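# Stand the cat litter pouch upright and clip it

## Task

Set the cat-litter pouch upright near the centre of the table, with one of its wide faces turned toward the arms, and keep it apart from both the pan and the scoop. The clip must be left attached to the pouch and holding it tightly. The pan must still be upright at the end. The operator declares the job complete by ending the scene.

## Robot and tools

Robot: two arms, left_arm and right_arm, each with a two-finger gripper and a wrist camera. Calibrated bases in the scene frame are left_arm at (-0.024, +0.244, 0) with identity orientation, and right_arm at (+0.041, -0.340, 0), turned very slightly about z (quat wxyz +1.000, 0, 0, +0.012).

Frame: every position, quaternion and target uses the scene frame. Its origin is level with the table top, halfway between the nominal bases. +x points out over the table, +z points up, and left_arm sits on the +y side. The arm names do not match the image sides. The gripper fingers point along the gripper's own +z axis and open and close along its y axis. end_effector_position is the spot between the finger pads, roughly 1 cm short of the fingertips. Printed poses can be off by a few centimetres, more at long reach.

Row format (shared by the tools): 16 numbers. The first 8 are left_arm x, y, z (metres), qw, qx, qy, qz (w first), then opening. The last 8 are the same fields for right_arm. Positions and quaternions are absolute goals for the gripper, not offsets. Opening runs from -1 (closed) to +1 (fully open, 0.094 m).

execute_actions(actions, cameras): actions is a list of actions. Each action is a list of up to 15 rows, one row per 1/30 s control step. A shorter action repeats its final row until 15 steps have passed. An empty list just reports state and images. An action is rejected for both arms if any target lies more than 0.6 m from that gripper's current position along any of the gripper's axes. cameras picks the images: omitted, null or ["all"] gives all, [] gives none. The names are cam_high and cam_low (896x504 each).

move(target, speed, blend, opening_speed, blocking, cameras): drives each gripper in a straight line from its Hand target to the row given. target is one 16-number row or a list of up to 15 rows, with no 0.6 m limit. speed is the top path speed in m/s (0.002 to 2.9, default 0.25); turning is capped at twice that in rad/s. Give one value, or one per target. blend is in metres and rounds the corners of a list. opening_speed sets how fast openings change, per second on the -1..1 scale, at least 0.2. Use a low value to close gently on the soft pouch. blocking=false returns after about 0.5 s while the motion continues; a new move replaces it. Paths do not avoid obstacles or the other arm. Faster motion means more lag, wider stray and harder contacts. A move is capped at 10 s. The result adds a move: line, for example done, off_target, moving, held or fault, plus limits=paced (the sent pose was clipped) or limits=held (steps were withheld).

wait(seconds): 0 to 10. The arms keep their last commands and a running move continues. stop(): brakes a running move. zoom_image(camera, region): camera is cam_high or cam_low. region is [x0, y0, x1, y1] in pixels from the top-left corner, at most 504 by 504. read_manual(section): returns licence texts only. finished_scene(scene): ends the scene permanently. Pass the integer scene number shown in the results.

Result lines: end_effector_position and end_effector_quat_wxyz per arm. Hand target is where the arm is actually being sent, which may fall short of your command. Send the rest in the next call. Tool commands gives the current gripper commands. grip_measured is the finger opening on the command scale. With nothing held it reads up to about 2.7 mm wide, and on a firmly squeezed part it reads slightly narrower than the part. The last Joint positions value is the opening in metres. Joint velocities may read "within noise". Joint torques include gravity, and joints 1 to 3 wrap sign beyond ±28 N m. Motor temperatures are also reported. MOTOR HOT appears from 75 °C. At 90 °C an OVER-TEMPERATURE FAULT folds that arm, and it stays idle. At 100 °C the arm goes limp.

Control behaviour: each step, the commanded orientation is clipped to within 40 degrees of the measured one. Friction can leave a gripper a centimetre or more off its goal even in free air. To keep an orientation, repeat the same quaternion in every row rather than copying back the drifted reading. For an arm that should stay still, resend its last reported full pose and its desired opening in every call. To keep a gripper's opening unchanged, resend its current command, because 0 is a real command. To release an object, command an opening well above grip_measured. Each finger pad squeezes with roughly 50 to 64 N.

Avoid: dropping things or letting go of something still moving; fast impacts or strong presses; any arm-to-arm contact, including closing one gripper on the other's fingers; paths that sweep near an arm's own base (go around it); long stretched holds or pushing at unreachable poses, which heat the motors; and knocking anything off the table or tipping the pan. Loose objects may occasionally be nudged by an outside push, so check before finishing. The clearance check can block a gripper near the other arm's forearm, but it does not stop grippers or wrist cameras from colliding with each other.

Each tool is called in YAML: its name, and indented under it one key for each argument.

## Session

execute_actions:
  actions: []

Scene clock: 0.00 s.
left_arm: end_effector_position=(+0.3860, +0.2951, +0.1255) grip_measured=+1.000 end_effector_quat_wxyz=(+0.466, -0.356, +0.808, -0.062) | right_arm: end_effector_position=(+0.1356, -0.1588, +0.1164) grip_measured=+1.000 end_effector_quat_wxyz=(+0.373, -0.231, +0.889, +0.133)
Joint positions: left_arm=[0.032 1.442 0.727 0.108 -0.208 -0.69 0.094] | right_arm=[1.654 0.743 0.521 -0.887 0.697 1 0.094]
Joint velocities: within noise
Joint torques (N m): no reading
Motor temperatures (°C): left_arm=[30 33 35 31 29 30 28] | right_arm=[27 36 33 30 26 27 28]
Heat: left arm: 35 °C; right arm: 36 °C.
Hand target: left_arm +0.3871, +0.2959, +0.1305; +0.471, -0.356, +0.805, -0.061 | right_arm +0.1377, -0.1597, +0.1200; +0.380, -0.228, +0.887, +0.132
Tool commands: left_gripper/opening=+1.0 right_gripper/opening=+1.0

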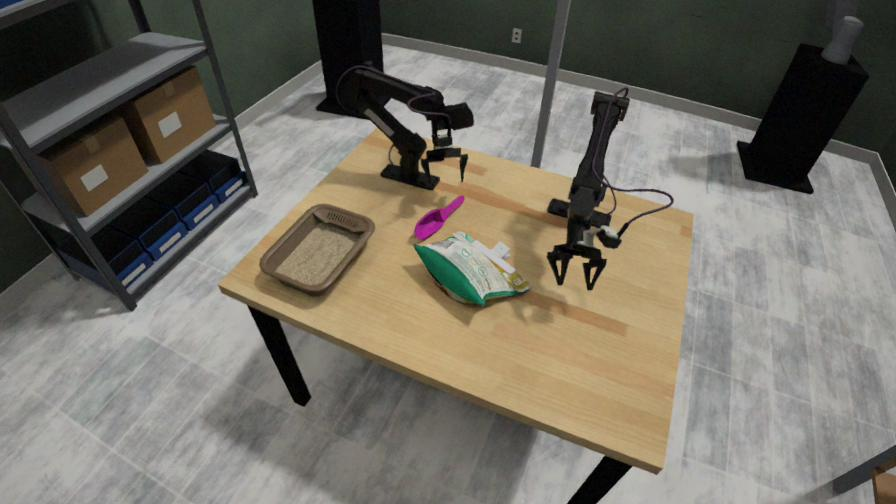

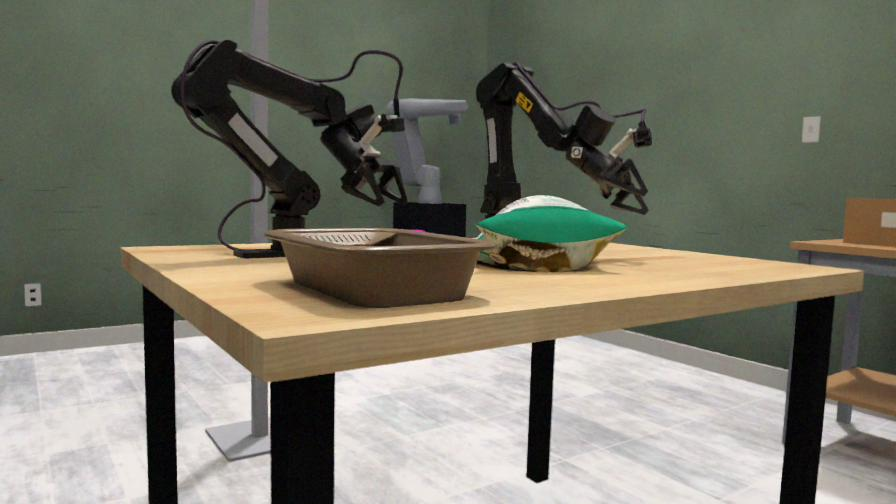

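zoom_image:
  camera: "cam_high"
  region: [380, 180, 580, 320]

zoom_image:
  camera: "cam_low"
  region: [440, 160, 680, 300]

Scaled by 2.520.

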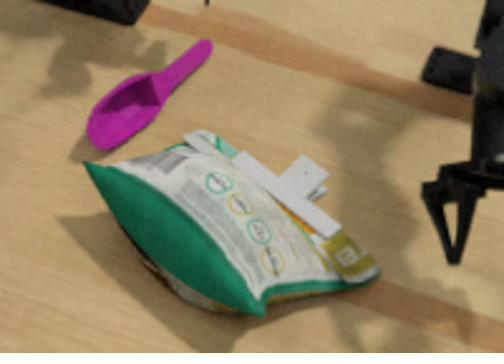

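Scaled by 2.100.

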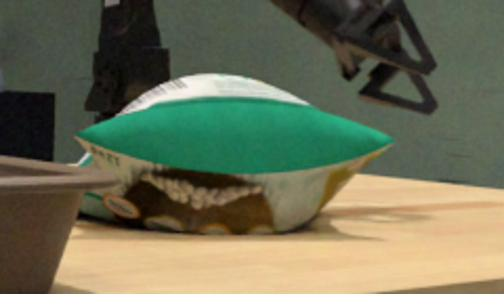

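zoom_image:
  camera: "cam_high"
  region: [450, 225, 540, 305]

zoom_image:
  camera: "cam_high"
  region: [340, 120, 700, 320]

Scaled by 5.600.

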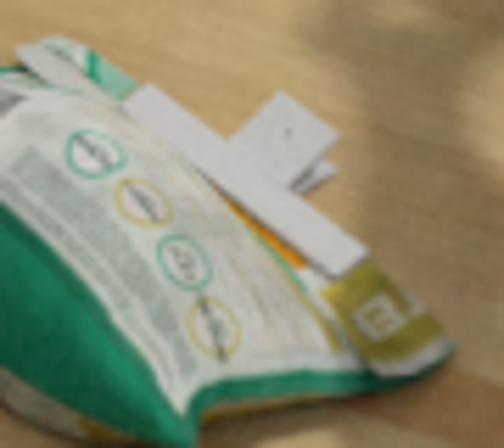

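Scaled by 1.400.

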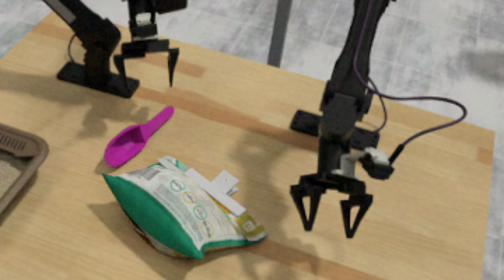

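move:
  target: [0.4, 0.38, 0.1, 0, 0, 1, 0, -1, 0.25, -0.3, 0.1, 0, 0, 1, 0, -1]
  opening_speed: 1.5

zoom_image:
  camera: "cam_high"
  region: [350, 80, 680, 320]

zoom_image:
  camera: "cam_low"
  region: [220, 100, 660, 320]

Scene clock: 5.17 s.
left_arm: end_effector_position=(+0.3984, +0.3762, +0.1032) grip_measured=-0.994 end_effector_quat_wxyz=(+0.005, +0.000, +1.000, -0.001) | right_arm: end_effector_position=(+0.2434, -0.2994, +0.0934) grip_measured=-0.991 end_effector_quat_wxyz=(-0.009, +0.000, +1.000, +0.000)
Joint positions: left_arm=[0.303 2.272 2.156 -1.446 0.005 0.303 0] | right_arm=[0.166 1.345 0.97 -1.212 -0.002 0.189 0]
Joint torques (N m): left_arm=[0.42 -9.66 8.44 0.34 -0.06 0.03] | right_arm=[-0.58 -3.54 8.24 0.03 -0.04 -0.11]
Heat: left arm: 37 °C; right arm: 36 °C.
Hand target: left_arm +0.3999, +0.3800, +0.1000; +0.000, +0.000, +1.000, +0.000 | right_arm +0.2499, -0.3000, +0.0999; +0.000, +0.000, +1.000, +0.000
Off the commanded pose: left_arm 0.005 m, 1 deg | right_arm 0.009 m, 1 deg.
move: done

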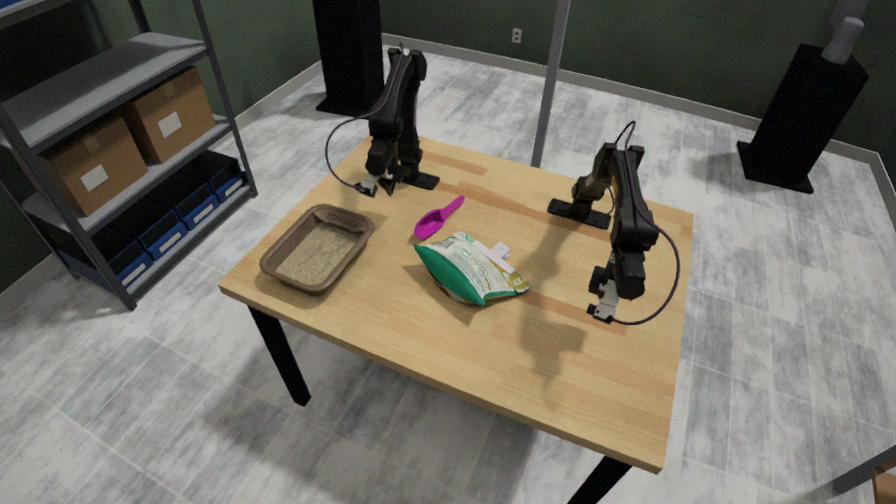

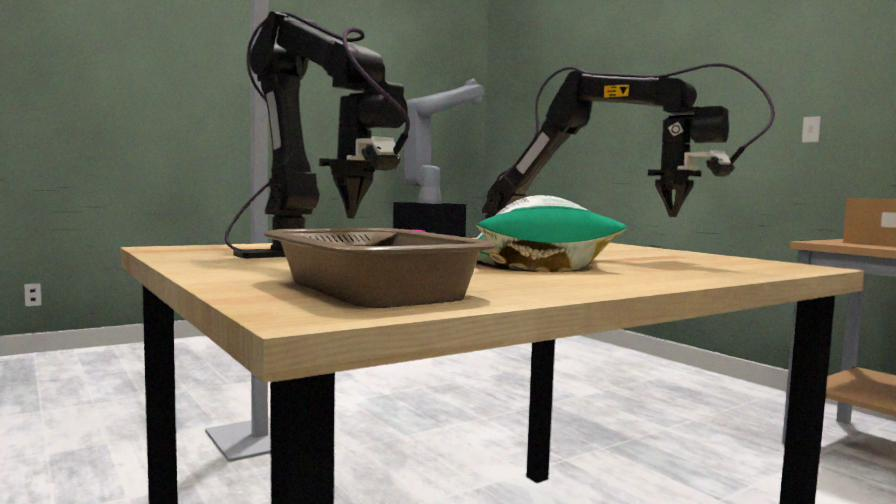

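Scaled by 1.527.

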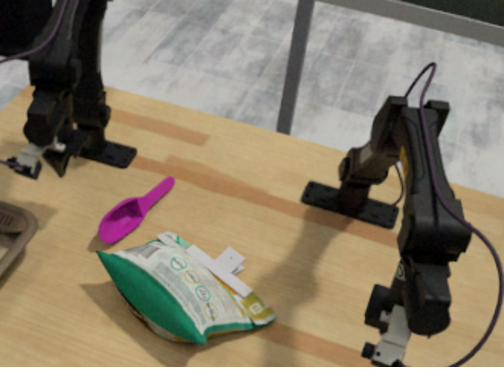

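Scaled by 1.145.

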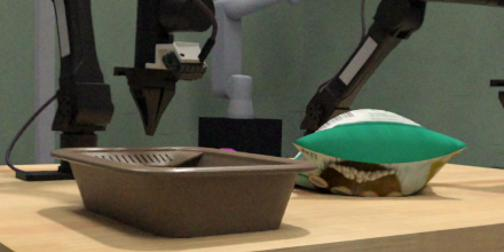

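move:
  target: [0.5, 0.3, 0.1, 0.4226, 0, 0.9063, 0, -1, 0.3, -0.45, 0.15, 0.4226, 0, 0.9063, 0, -1]

zoom_image:
  camera: "cam_high"
  region: [500, 200, 700, 340]

zoom_image:
  camera: "cam_high"
  region: [250, 80, 450, 220]

zoom_image:
  camera: "cam_low"
  region: [150, 100, 400, 275]

zoom_image:
  camera: "cam_low"
  region: [600, 100, 850, 275]

Scene clock: 8.10 s.
left_arm: end_effector_position=(+0.5000, +0.3018, +0.0897) grip_measured=-0.994 end_effector_quat_wxyz=(+0.411, +0.000, +0.912, +0.000) | right_arm: end_effector_position=(+0.3013, -0.4524, +0.1565) grip_measured=-0.991 end_effector_quat_wxyz=(+0.423, +0.001, +0.906, -0.008)
Joint positions: left_arm=[0.145 1.941 1.249 -0.038 0.109 0.097 0] | right_arm=[-0.756 0.949 0.668 -0.553 -0.525 -0.523 0]
Joint torques (N m): left_arm=[-0.32 -11.58 6.38 1.93 0.02 -0.08] | right_arm=[-0.46 -1.39 5.44 1.4 -0.49 -0.06]
Heat: left arm: 37 °C; right arm: 36 °C.
Hand target: left_arm +0.5000, +0.3001, +0.0999; +0.423, +0.000, +0.906, +0.000 | right_arm +0.2999, -0.4500, +0.1501; +0.422, +0.000, +0.906, +0.000
Off the commanded pose: left_arm 0.010 m, 1 deg | right_arm 0.007 m, 1 deg.
move: done

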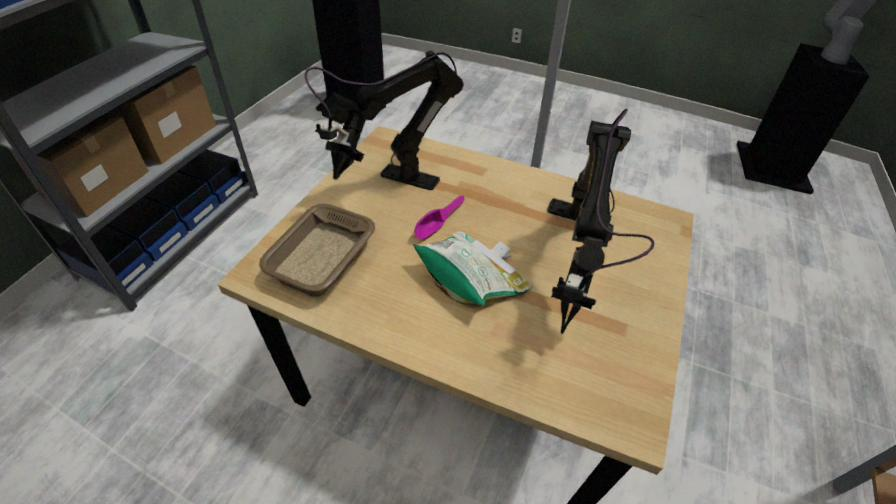

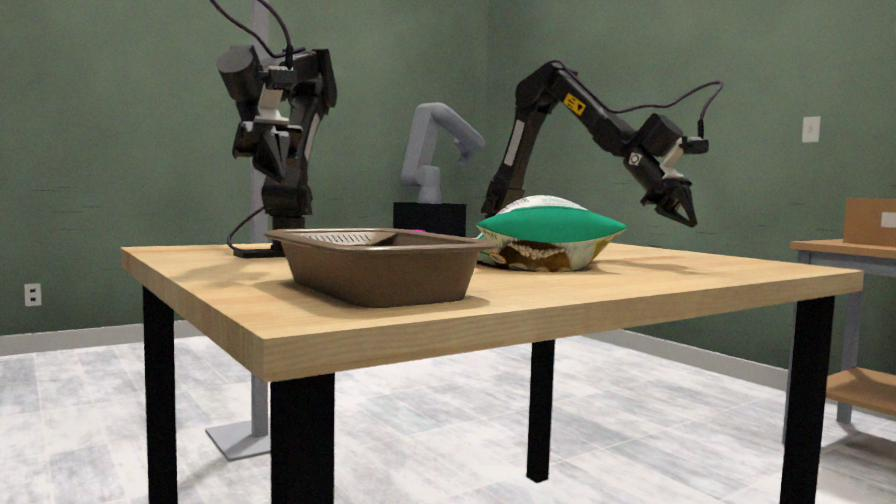

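Scaled by 2.520.

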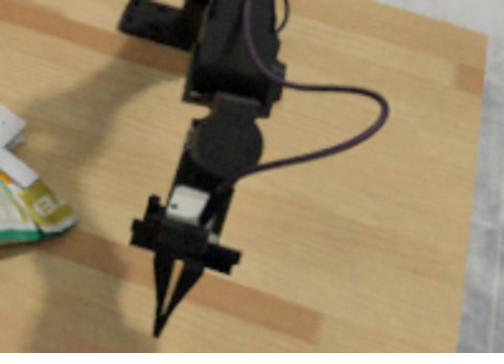

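Scaled by 2.520.

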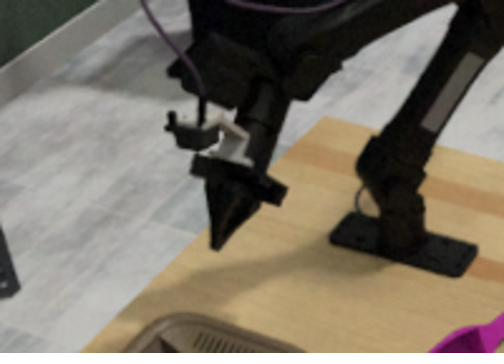

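Scaled by 2.016.

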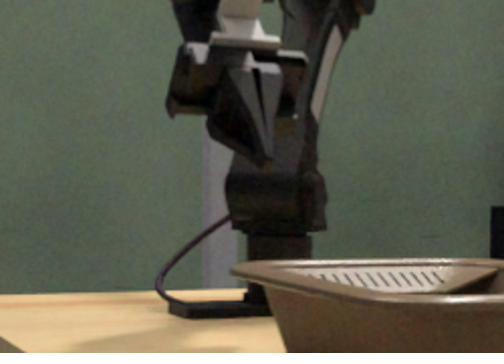

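Scaled by 2.016.

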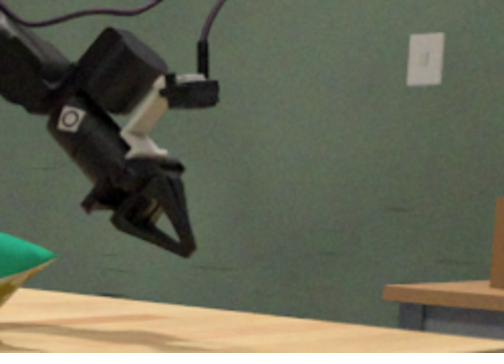

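move:
  target: [0.25, 0.1, 0.2, 0.2588, 0, 0.9659, 0, -1, 0.45, -0.3, 0.2, 0.4226, 0, 0.9063, 0, -1]

zoom_image:
  camera: "cam_high"
  region: [300, 140, 560, 320]

zoom_image:
  camera: "cam_low"
  region: [260, 100, 660, 300]

move:
  target: [0.15, 0.25, 0.1, 0.2588, 0, 0.9659, 0, -1, 0.45, -0.05, 0.2, 0.4226, 0, 0.9063, 0, -1]

zoom_image:
  camera: "cam_high"
  region: [380, 160, 640, 340]

zoom_image:
  camera: "cam_low"
  region: [360, 100, 760, 300]

Scene clock: 12.07 s.
left_arm: end_effector_position=(+0.2472, +0.0998, +0.1913) grip_measured=-0.994 end_effector_quat_wxyz=(+0.250, +0.004, +0.968, -0.002) | right_arm: end_effector_position=(+0.4438, -0.3007, +0.1897) grip_measured=-0.991 end_effector_quat_wxyz=(+0.414, -0.004, +0.910, +0.001)
Joint positions: left_arm=[-0.664 1.327 1.233 -1.062 -0.299 -0.591 0] | right_arm=[0.113 1.37 1.035 -0.386 0.097 0.085 0]
Joint torques (N m): left_arm=[-0.12 -3.77 9.25 1.04 -0.38 -0.09] | right_arm=[0.28 -4.66 9.85 1.5 0.13 0.08]
Heat: left arm: 37 °C; right arm: 36 °C.
Hand target: left_arm +0.2500, +0.1000, +0.2000; +0.259, +0.000, +0.966, +0.000 | right_arm +0.4497, -0.3000, +0.2000; +0.423, +0.000, +0.906, +0.000
Off the commanded pose: left_arm 0.009 m, 1 deg | right_arm 0.012 m, 1 deg.
move: off_target (right_arm)

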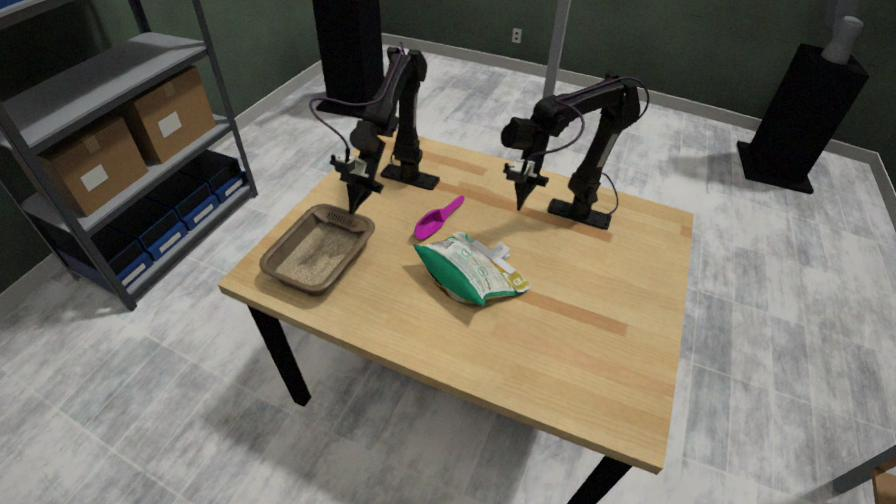

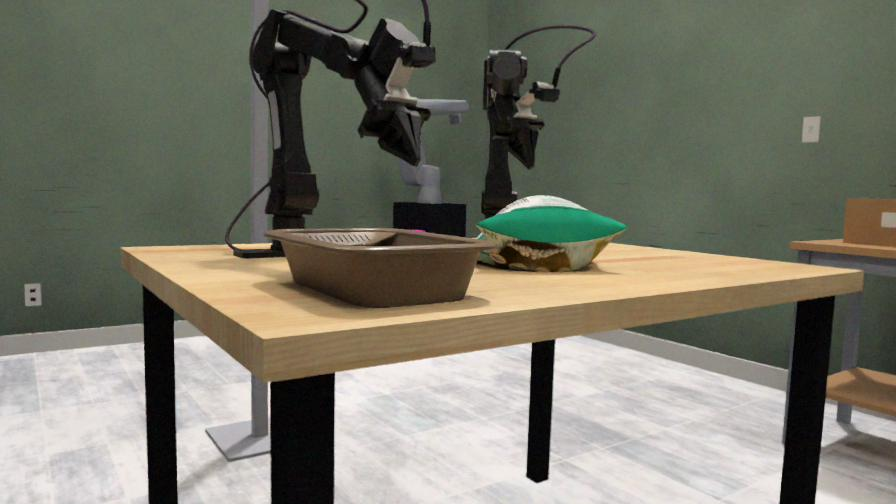

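Scaled by 1.938.

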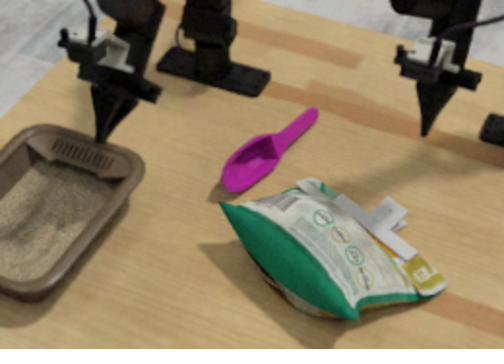

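Scaled by 1.260.

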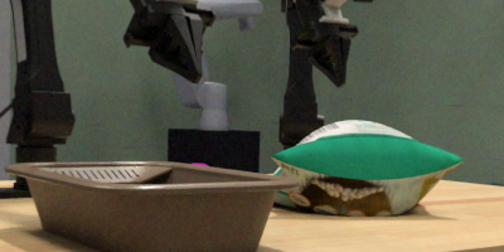

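Scene clock: 14.13 s.
left_arm: end_effector_position=(+0.1518, +0.2506, +0.1028) grip_measured=-0.994 end_effector_quat_wxyz=(+0.261, -0.001, +0.965, +0.003) | right_arm: end_effector_position=(+0.4445, -0.0486, +0.1971) grip_measured=-0.991 end_effector_quat_wxyz=(+0.419, -0.008, +0.908, +0.008)
Joint positions: left_arm=[0.051 0.608 0.559 -0.995 0.02 0.044 0] | right_arm=[0.794 1.862 1.603 -0.621 0.571 0.59 0]
Joint torques (N m): left_arm=[0.49 1.03 6.13 1.4 0.08 0.1] | right_arm=[-0.5 -8.13 9.44 1.1 0.43 0.05]
Heat: left arm: 38 °C; right arm: 36 °C.
Hand target: left_arm +0.1500, +0.2500, +0.0999; +0.259, +0.000, +0.966, +0.000 | right_arm +0.4498, -0.0500, +0.1998; +0.423, +0.000, +0.906, +0.000
Off the commanded pose: left_arm 0.003 m, 0 deg | right_arm 0.006 m, 1 deg.
move: done

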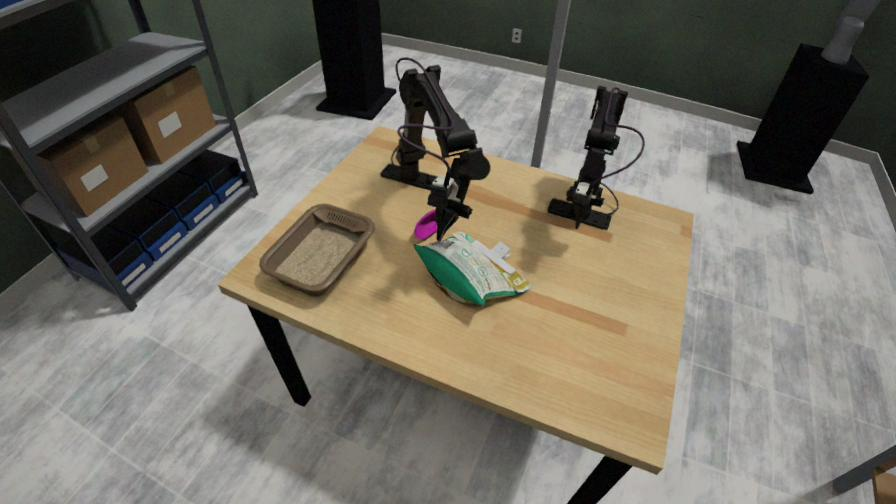

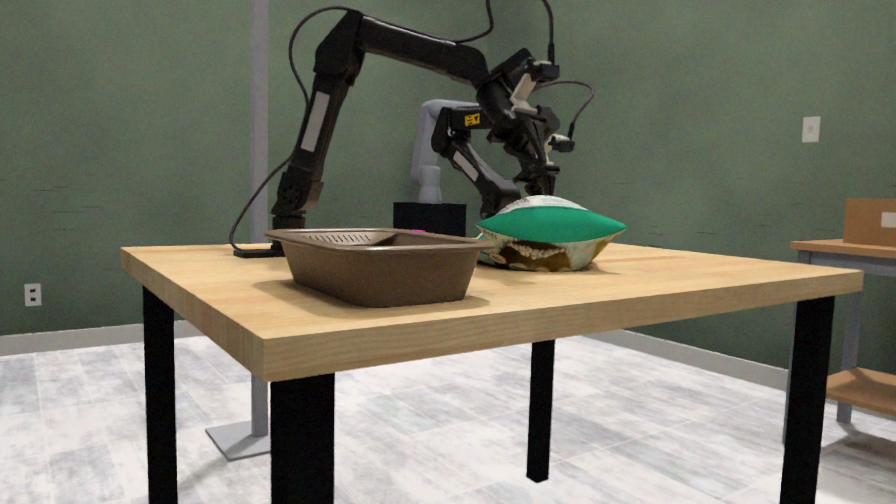

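Scaled by 1.938.

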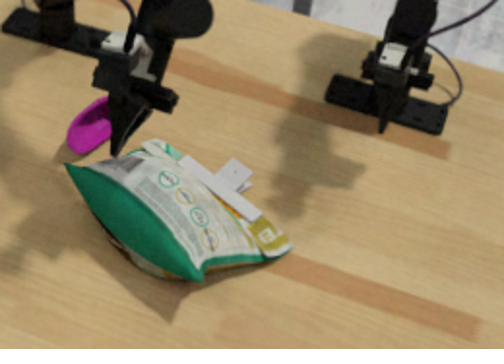

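Scaled by 1.260.

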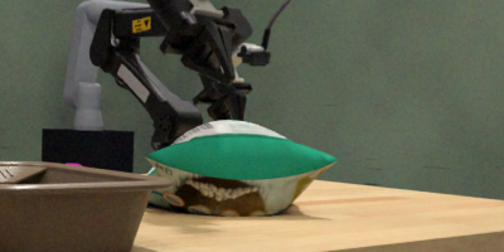

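move:
  target: [0.2795, 0.192, 0.14, 0.2616, -0.5025, 0.7310, -0.3805, 0.28, 0.25, -0.35, 0.2, 0.4226, 0, 0.9063, 0, -1]

zoom_image:
  camera: "cam_high"
  region: [430, 160, 610, 320]

zoom_image:
  camera: "cam_low"
  region: [440, 120, 700, 300]

Scene clock: 21.30 s.
left_arm: end_effector_position=(+0.2806, +0.1922, +0.1453) grip_measured=+0.279 end_effector_quat_wxyz=(+0.262, -0.502, +0.729, -0.385) | right_arm: end_effector_position=(+0.2536, -0.3504, +0.2083) grip_measured=-0.991 end_effector_quat_wxyz=(+0.433, +0.001, +0.901, -0.003)
Joint positions: left_arm=[0.002 0.932 0.523 -0.228 0.304 -1.358 0.06] | right_arm=[-0.169 0.535 0.749 -0.893 -0.108 -0.092 0]
Joint torques (N m): left_arm=[-0.53 -0.94 6.26 1.98 -0.03 0.04] | right_arm=[-0.84 1.21 5.27 1.43 -0.19 -0.14]
Heat: left arm: 38 °C; right arm: 37 °C.
Hand target: left_arm +0.2795, +0.1921, +0.1401; +0.262, -0.503, +0.731, -0.380 | right_arm +0.2501, -0.3499, +0.2000; +0.422, +0.000, +0.906, +0.000
Off the commanded pose: left_arm 0.005 m, 1 deg | right_arm 0.009 m, 1 deg.
move: done

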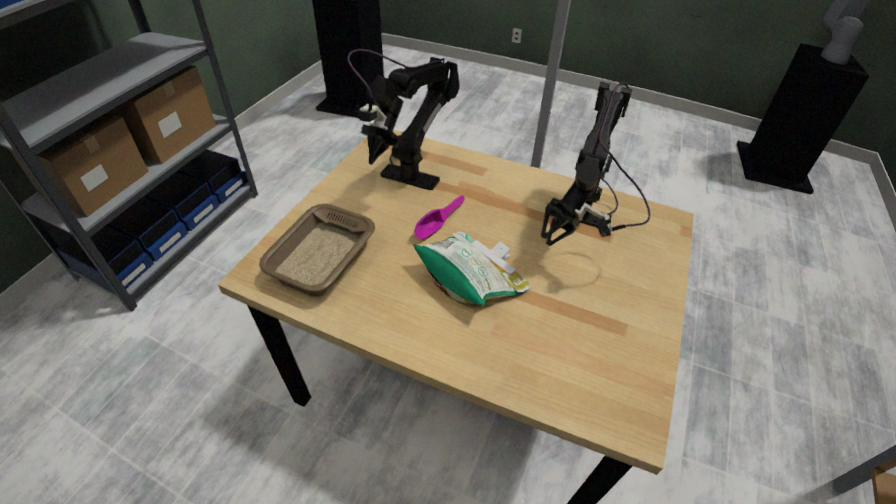

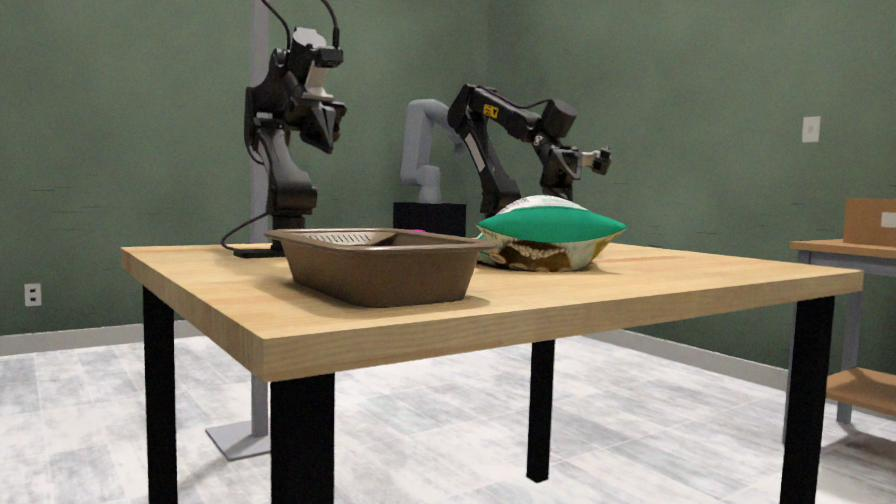

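Scaled by 2.800.

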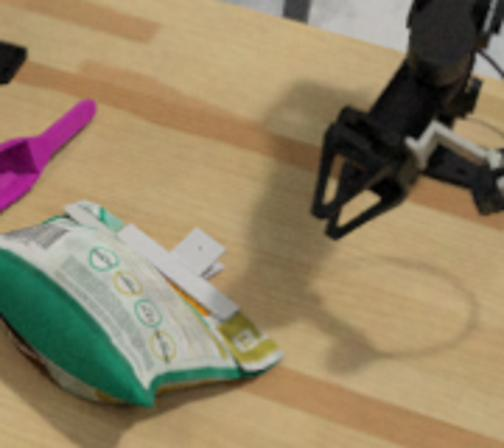

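Scaled by 1.938.

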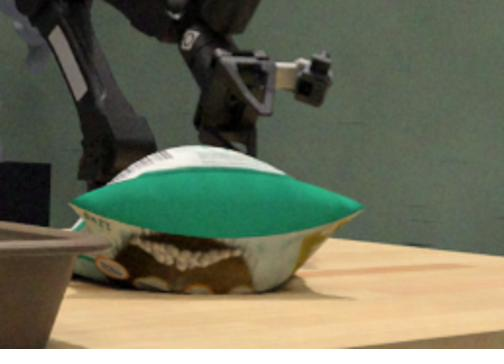

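move:
  target:
    - [0.255, 0.19, 0.06, 0.2616, -0.5025, 0.7310, -0.3805, 0.28, 0.25, -0.35, 0.2, 0.4226, 0, 0.9063, 0, -1]
    - [0.255, 0.19, 0.035, 0.2616, -0.5025, 0.7310, -0.3805, 0.28, 0.25, -0.35, 0.2, 0.4226, 0, 0.9063, 0, -1]
  speed: [0.2, 0.05]

zoom_image:
  camera: "cam_high"
  region: [450, 190, 570, 310]

zoom_image:
  camera: "cam_low"
  region: [460, 140, 700, 290]

Scene clock: 23.40 s.
left_arm: end_effector_position=(+0.2581, +0.1901, +0.0396) grip_measured=+0.279 end_effector_quat_wxyz=(+0.262, -0.502, +0.729, -0.385) | right_arm: end_effector_position=(+0.2535, -0.3504, +0.2082) grip_measured=-0.991 end_effector_quat_wxyz=(+0.433, +0.001, +0.901, -0.003)
Joint positions: left_arm=[-0.013 1.128 0.121 0.374 0.292 -1.368 0.06] | right_arm=[-0.17 0.535 0.749 -0.894 -0.109 -0.093 0]
Joint torques (N m): left_arm=[-0.44 -1.11 4.92 1.96 0 0] | right_arm=[-0.87 1.2 5.45 1.44 -0.25 -0.08]
Heat: left arm: 38 °C; right arm: 37 °C.
Hand target: left_arm +0.2550, +0.1900, +0.0351; +0.261, -0.502, +0.731, -0.380 | right_arm +0.2501, -0.3500, +0.2000; +0.422, +0.000, +0.906, +0.000
Off the commanded pose: left_arm 0.006 m, 1 deg | right_arm 0.009 m, 1 deg.
move: done

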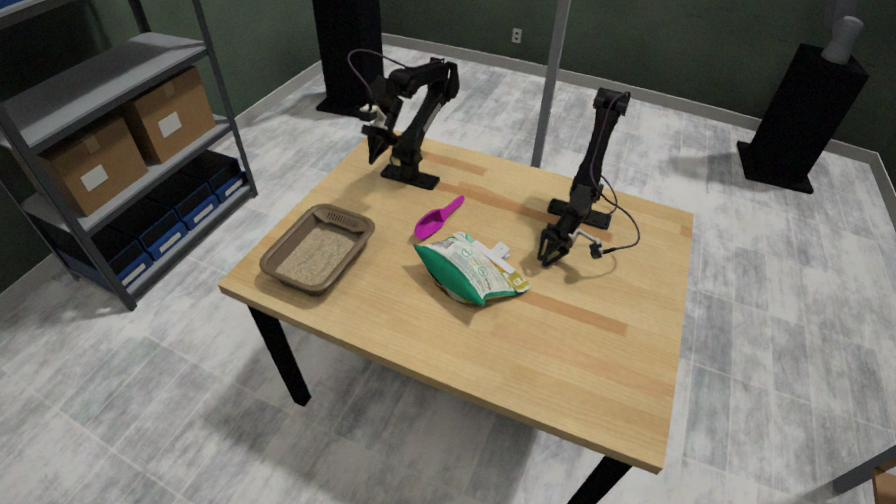

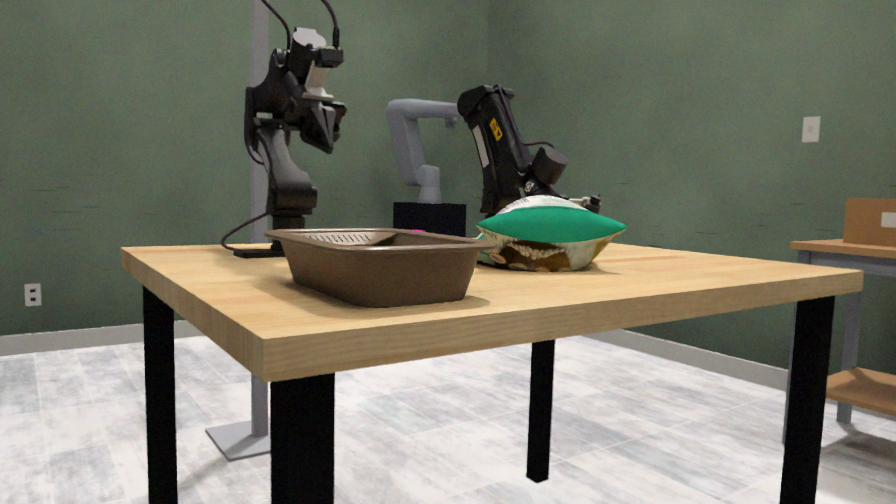

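Scaled by 4.200.

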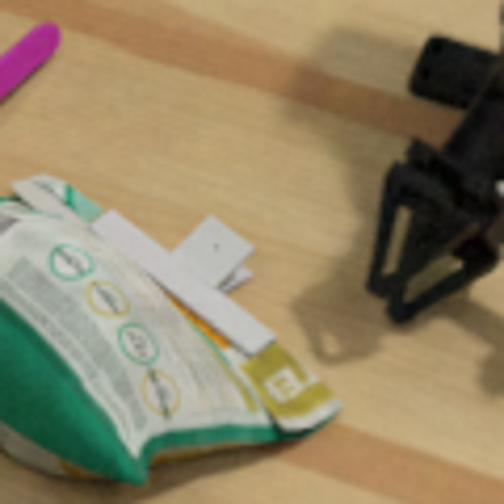

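Scaled by 2.100.

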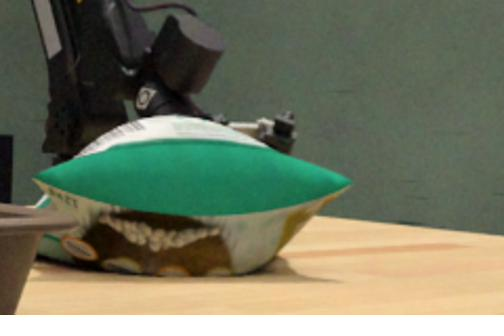

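move:
  target: [0.311, 0.169, 0.033, 0.2616, -0.5025, 0.7310, -0.3805, 0.28, 0.25, -0.35, 0.2, 0.4226, 0, 0.9063, 0, -1]
  speed: 0.05

zoom_image:
  camera: "cam_high"
  region: [450, 190, 570, 310]

zoom_image:
  camera: "cam_low"
  region: [460, 140, 700, 290]

Scene clock: 25.30 s.
left_arm: end_effector_position=(+0.3066, +0.1690, +0.0325) grip_measured=+0.279 end_effector_quat_wxyz=(+0.258, -0.502, +0.730, -0.384) | right_arm: end_effector_position=(+0.2535, -0.3504, +0.2082) grip_measured=-0.991 end_effector_quat_wxyz=(+0.433, +0.001, +0.901, -0.003)
Joint positions: left_arm=[-0.113 1.467 0.274 0.568 0.216 -1.429 0.06] | right_arm=[-0.17 0.535 0.749 -0.894 -0.109 -0.093 0]
Joint torques (N m): left_arm=[-0.66 -2.76 6.69 1.84 -0.1 0.03] | right_arm=[-0.9 1.21 5.16 1.49 -0.2 -0.1]
Heat: left arm: 38 °C; right arm: 37 °C.
Hand target: left_arm +0.3109, +0.1690, +0.0331; +0.262, -0.502, +0.731, -0.381 | right_arm +0.2501, -0.3500, +0.2000; +0.423, +0.000, +0.906, +0.000
Off the commanded pose: left_arm 0.004 m, 1 deg | right_arm 0.009 m, 1 deg.
move: done

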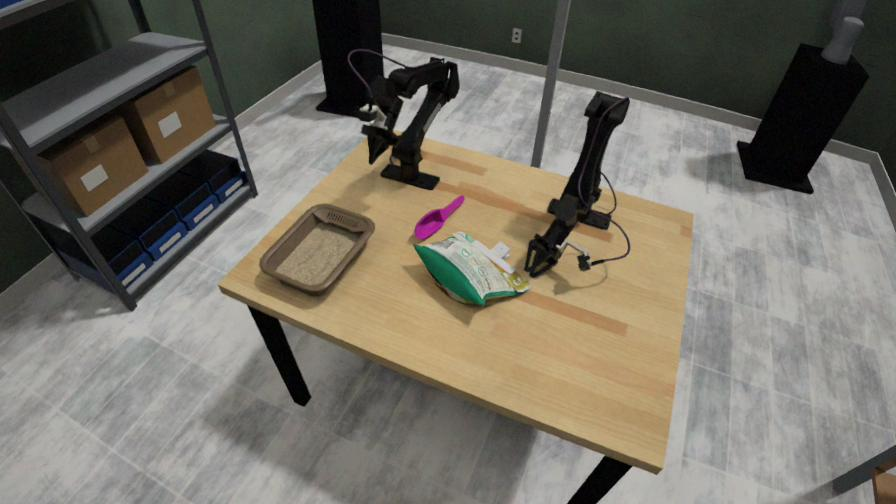

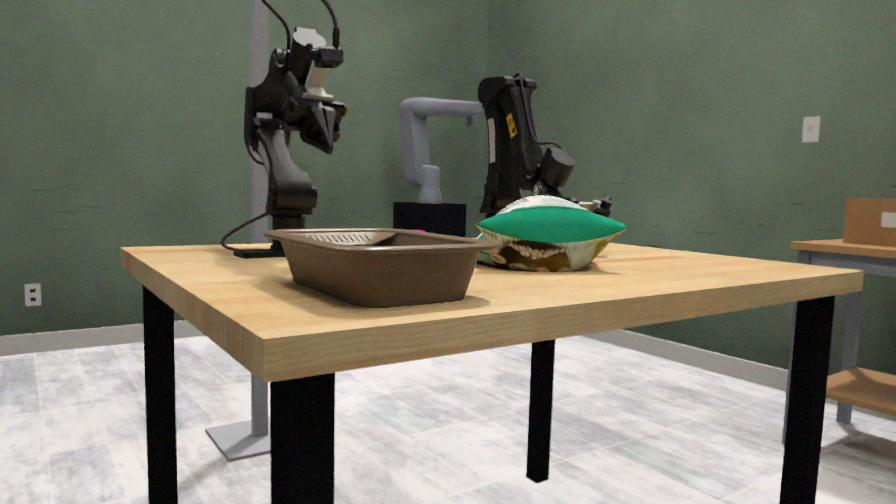

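Scaled by 4.200.

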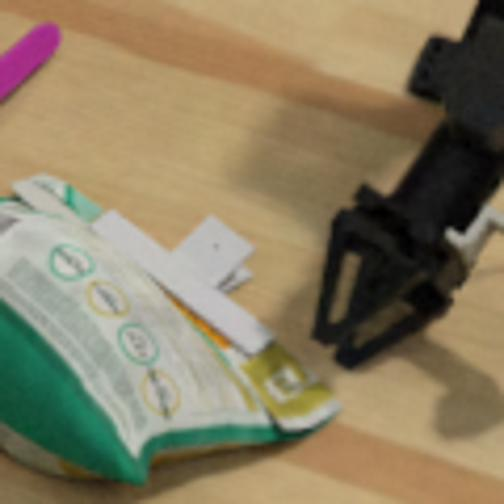

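Scaled by 2.100.

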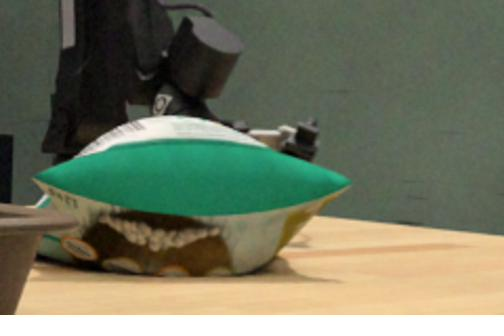

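move:
  target: [0.34, 0.147, 0.036, 0.2616, -0.5025, 0.7310, -0.3805, 0.28, 0.25, -0.35, 0.2, 0.4226, 0, 0.9063, 0, -1]
  speed: 0.03

zoom_image:
  camera: "cam_high"
  region: [450, 190, 570, 310]

zoom_image:
  camera: "cam_low"
  region: [460, 140, 700, 290]

Scene clock: 27.07 s.
left_arm: end_effector_position=(+0.3343, +0.1482, +0.0342) grip_measured=+0.279 end_effector_quat_wxyz=(+0.258, -0.503, +0.731, -0.383) | right_arm: end_effector_position=(+0.2534, -0.3504, +0.2081) grip_measured=-0.991 end_effector_quat_wxyz=(+0.433, +0.000, +0.901, -0.003)
Joint positions: left_arm=[-0.193 1.581 0.391 0.57 0.149 -1.475 0.06] | right_arm=[-0.17 0.535 0.749 -0.894 -0.109 -0.093 0]
Joint torques (N m): left_arm=[-0.44 -3.89 7.23 1.76 -0.04 -0.03] | right_arm=[-0.98 1.01 5.2 1.45 -0.18 -0.11]
Heat: left arm: 38 °C; right arm: 37 °C.
Hand target: left_arm +0.3398, +0.1470, +0.0361; +0.262, -0.502, +0.731, -0.381 | right_arm +0.2501, -0.3500, +0.2000; +0.423, +0.000, +0.906, +0.000
Off the commanded pose: left_arm 0.006 m, 1 deg | right_arm 0.009 m, 1 deg.
move: done

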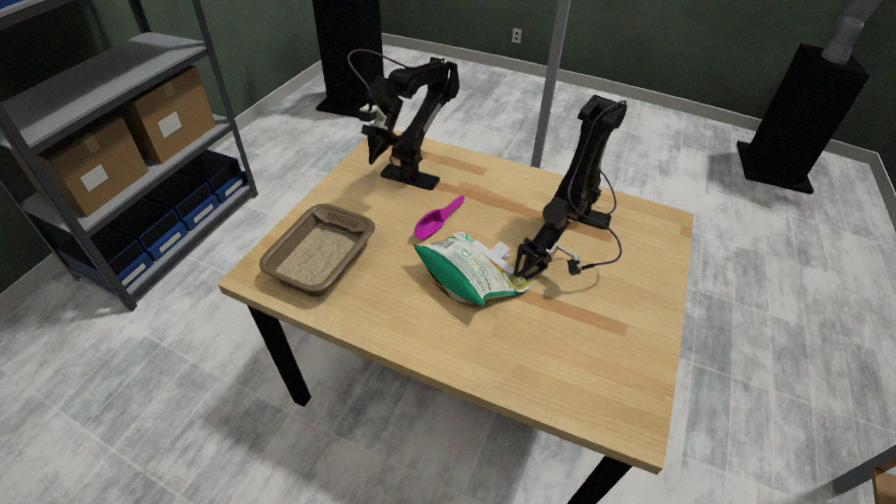

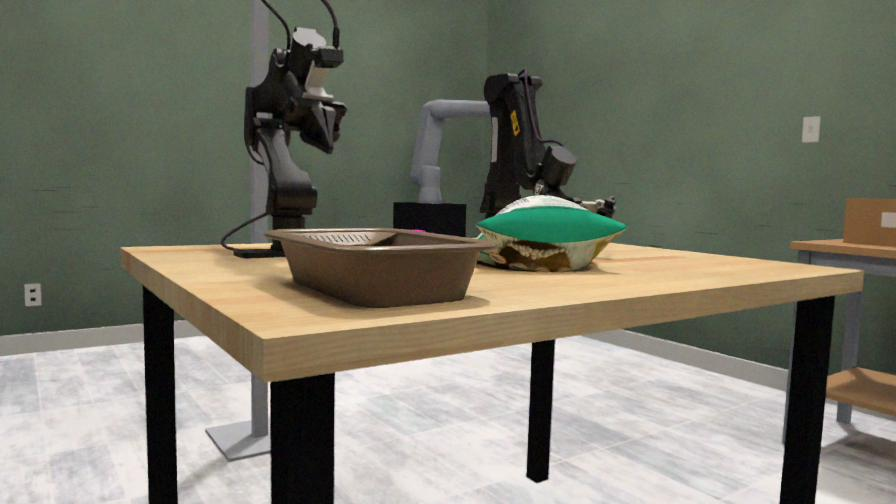

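Scaled by 4.200.

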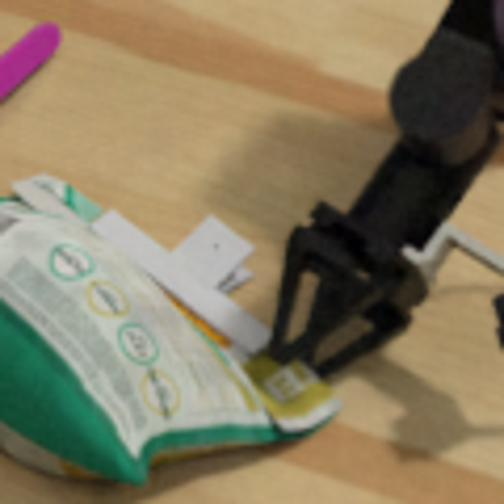

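Scaled by 2.100.

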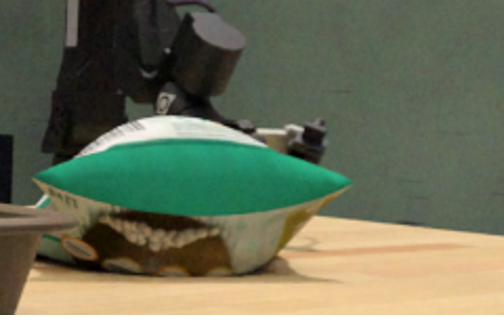

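move:
  target: [0.354, 0.1415, 0.038, 0.2616, -0.5025, 0.7310, -0.3805, 0.28, 0.25, -0.35, 0.2, 0.4226, 0, 0.9063, 0, -1]
  speed: 0.03

zoom_image:
  camera: "cam_high"
  region: [470, 230, 550, 310]

zoom_image:
  camera: "cam_low"
  region: [460, 140, 700, 290]

Scene clock: 28.03 s.
left_arm: end_effector_position=(+0.3459, +0.1438, +0.0334) grip_measured=+0.279 end_effector_quat_wxyz=(+0.255, -0.505, +0.732, -0.379) | right_arm: end_effector_position=(+0.2534, -0.3504, +0.2081) grip_measured=-0.991 end_effector_quat_wxyz=(+0.433, +0.000, +0.901, -0.003)
Joint positions: left_arm=[-0.203 1.624 0.445 0.549 0.14 -1.481 0.06] | right_arm=[-0.17 0.535 0.749 -0.894 -0.109 -0.093 0]
Joint torques (N m): left_arm=[-0.54 -4.42 7.75 1.79 -0.09 -0.01] | right_arm=[-0.91 1.2 5.38 1.46 -0.19 -0.11]
Heat: left arm: 38 °C; right arm: 37 °C.
Hand target: left_arm +0.3537, +0.1416, +0.0382; +0.262, -0.503, +0.731, -0.381 | right_arm +0.2501, -0.3500, +0.2000; +0.423, +0.000, +0.906, +0.000
Off the commanded pose: left_arm 0.010 m, 1 deg | right_arm 0.009 m, 1 deg.
move: done

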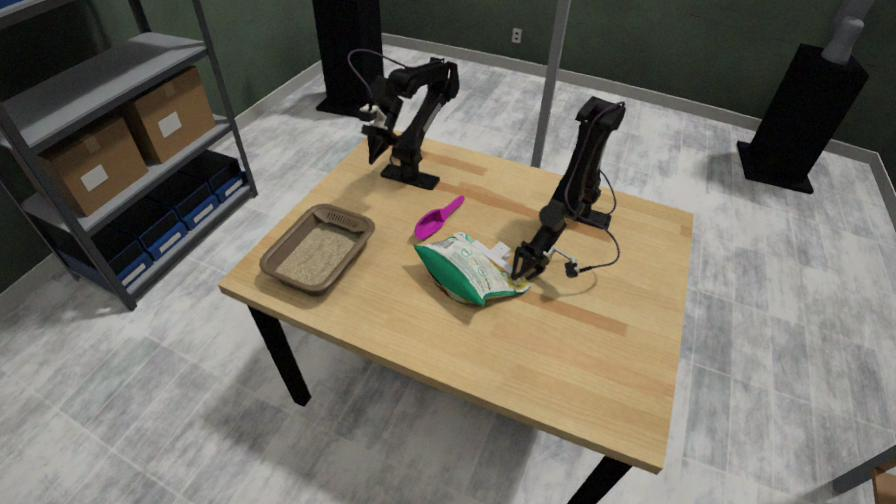

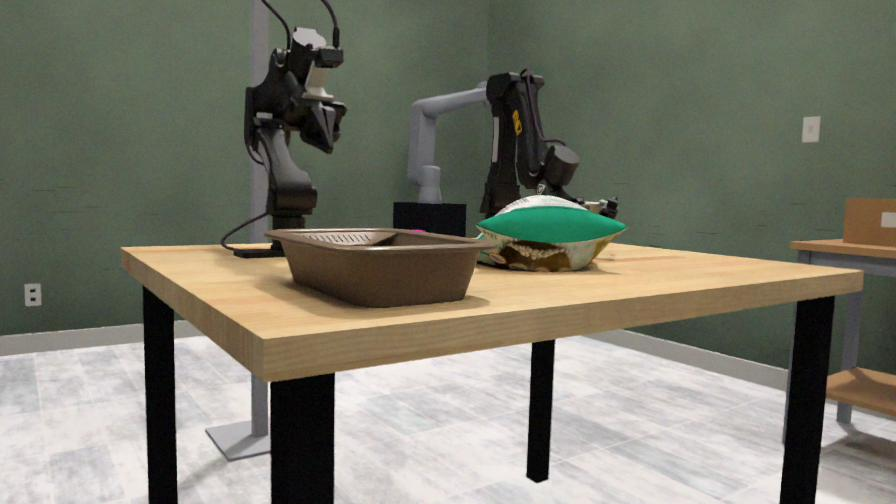

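Scaled by 6.300.

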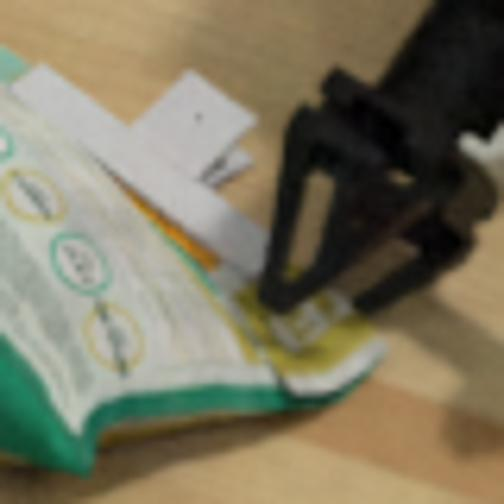

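Scaled by 2.100.

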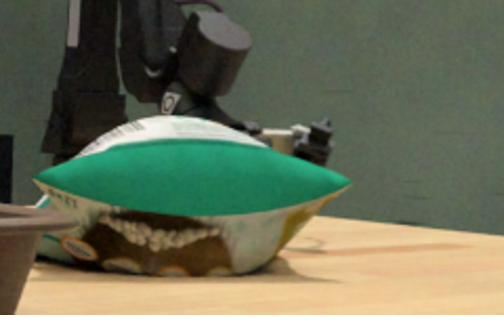

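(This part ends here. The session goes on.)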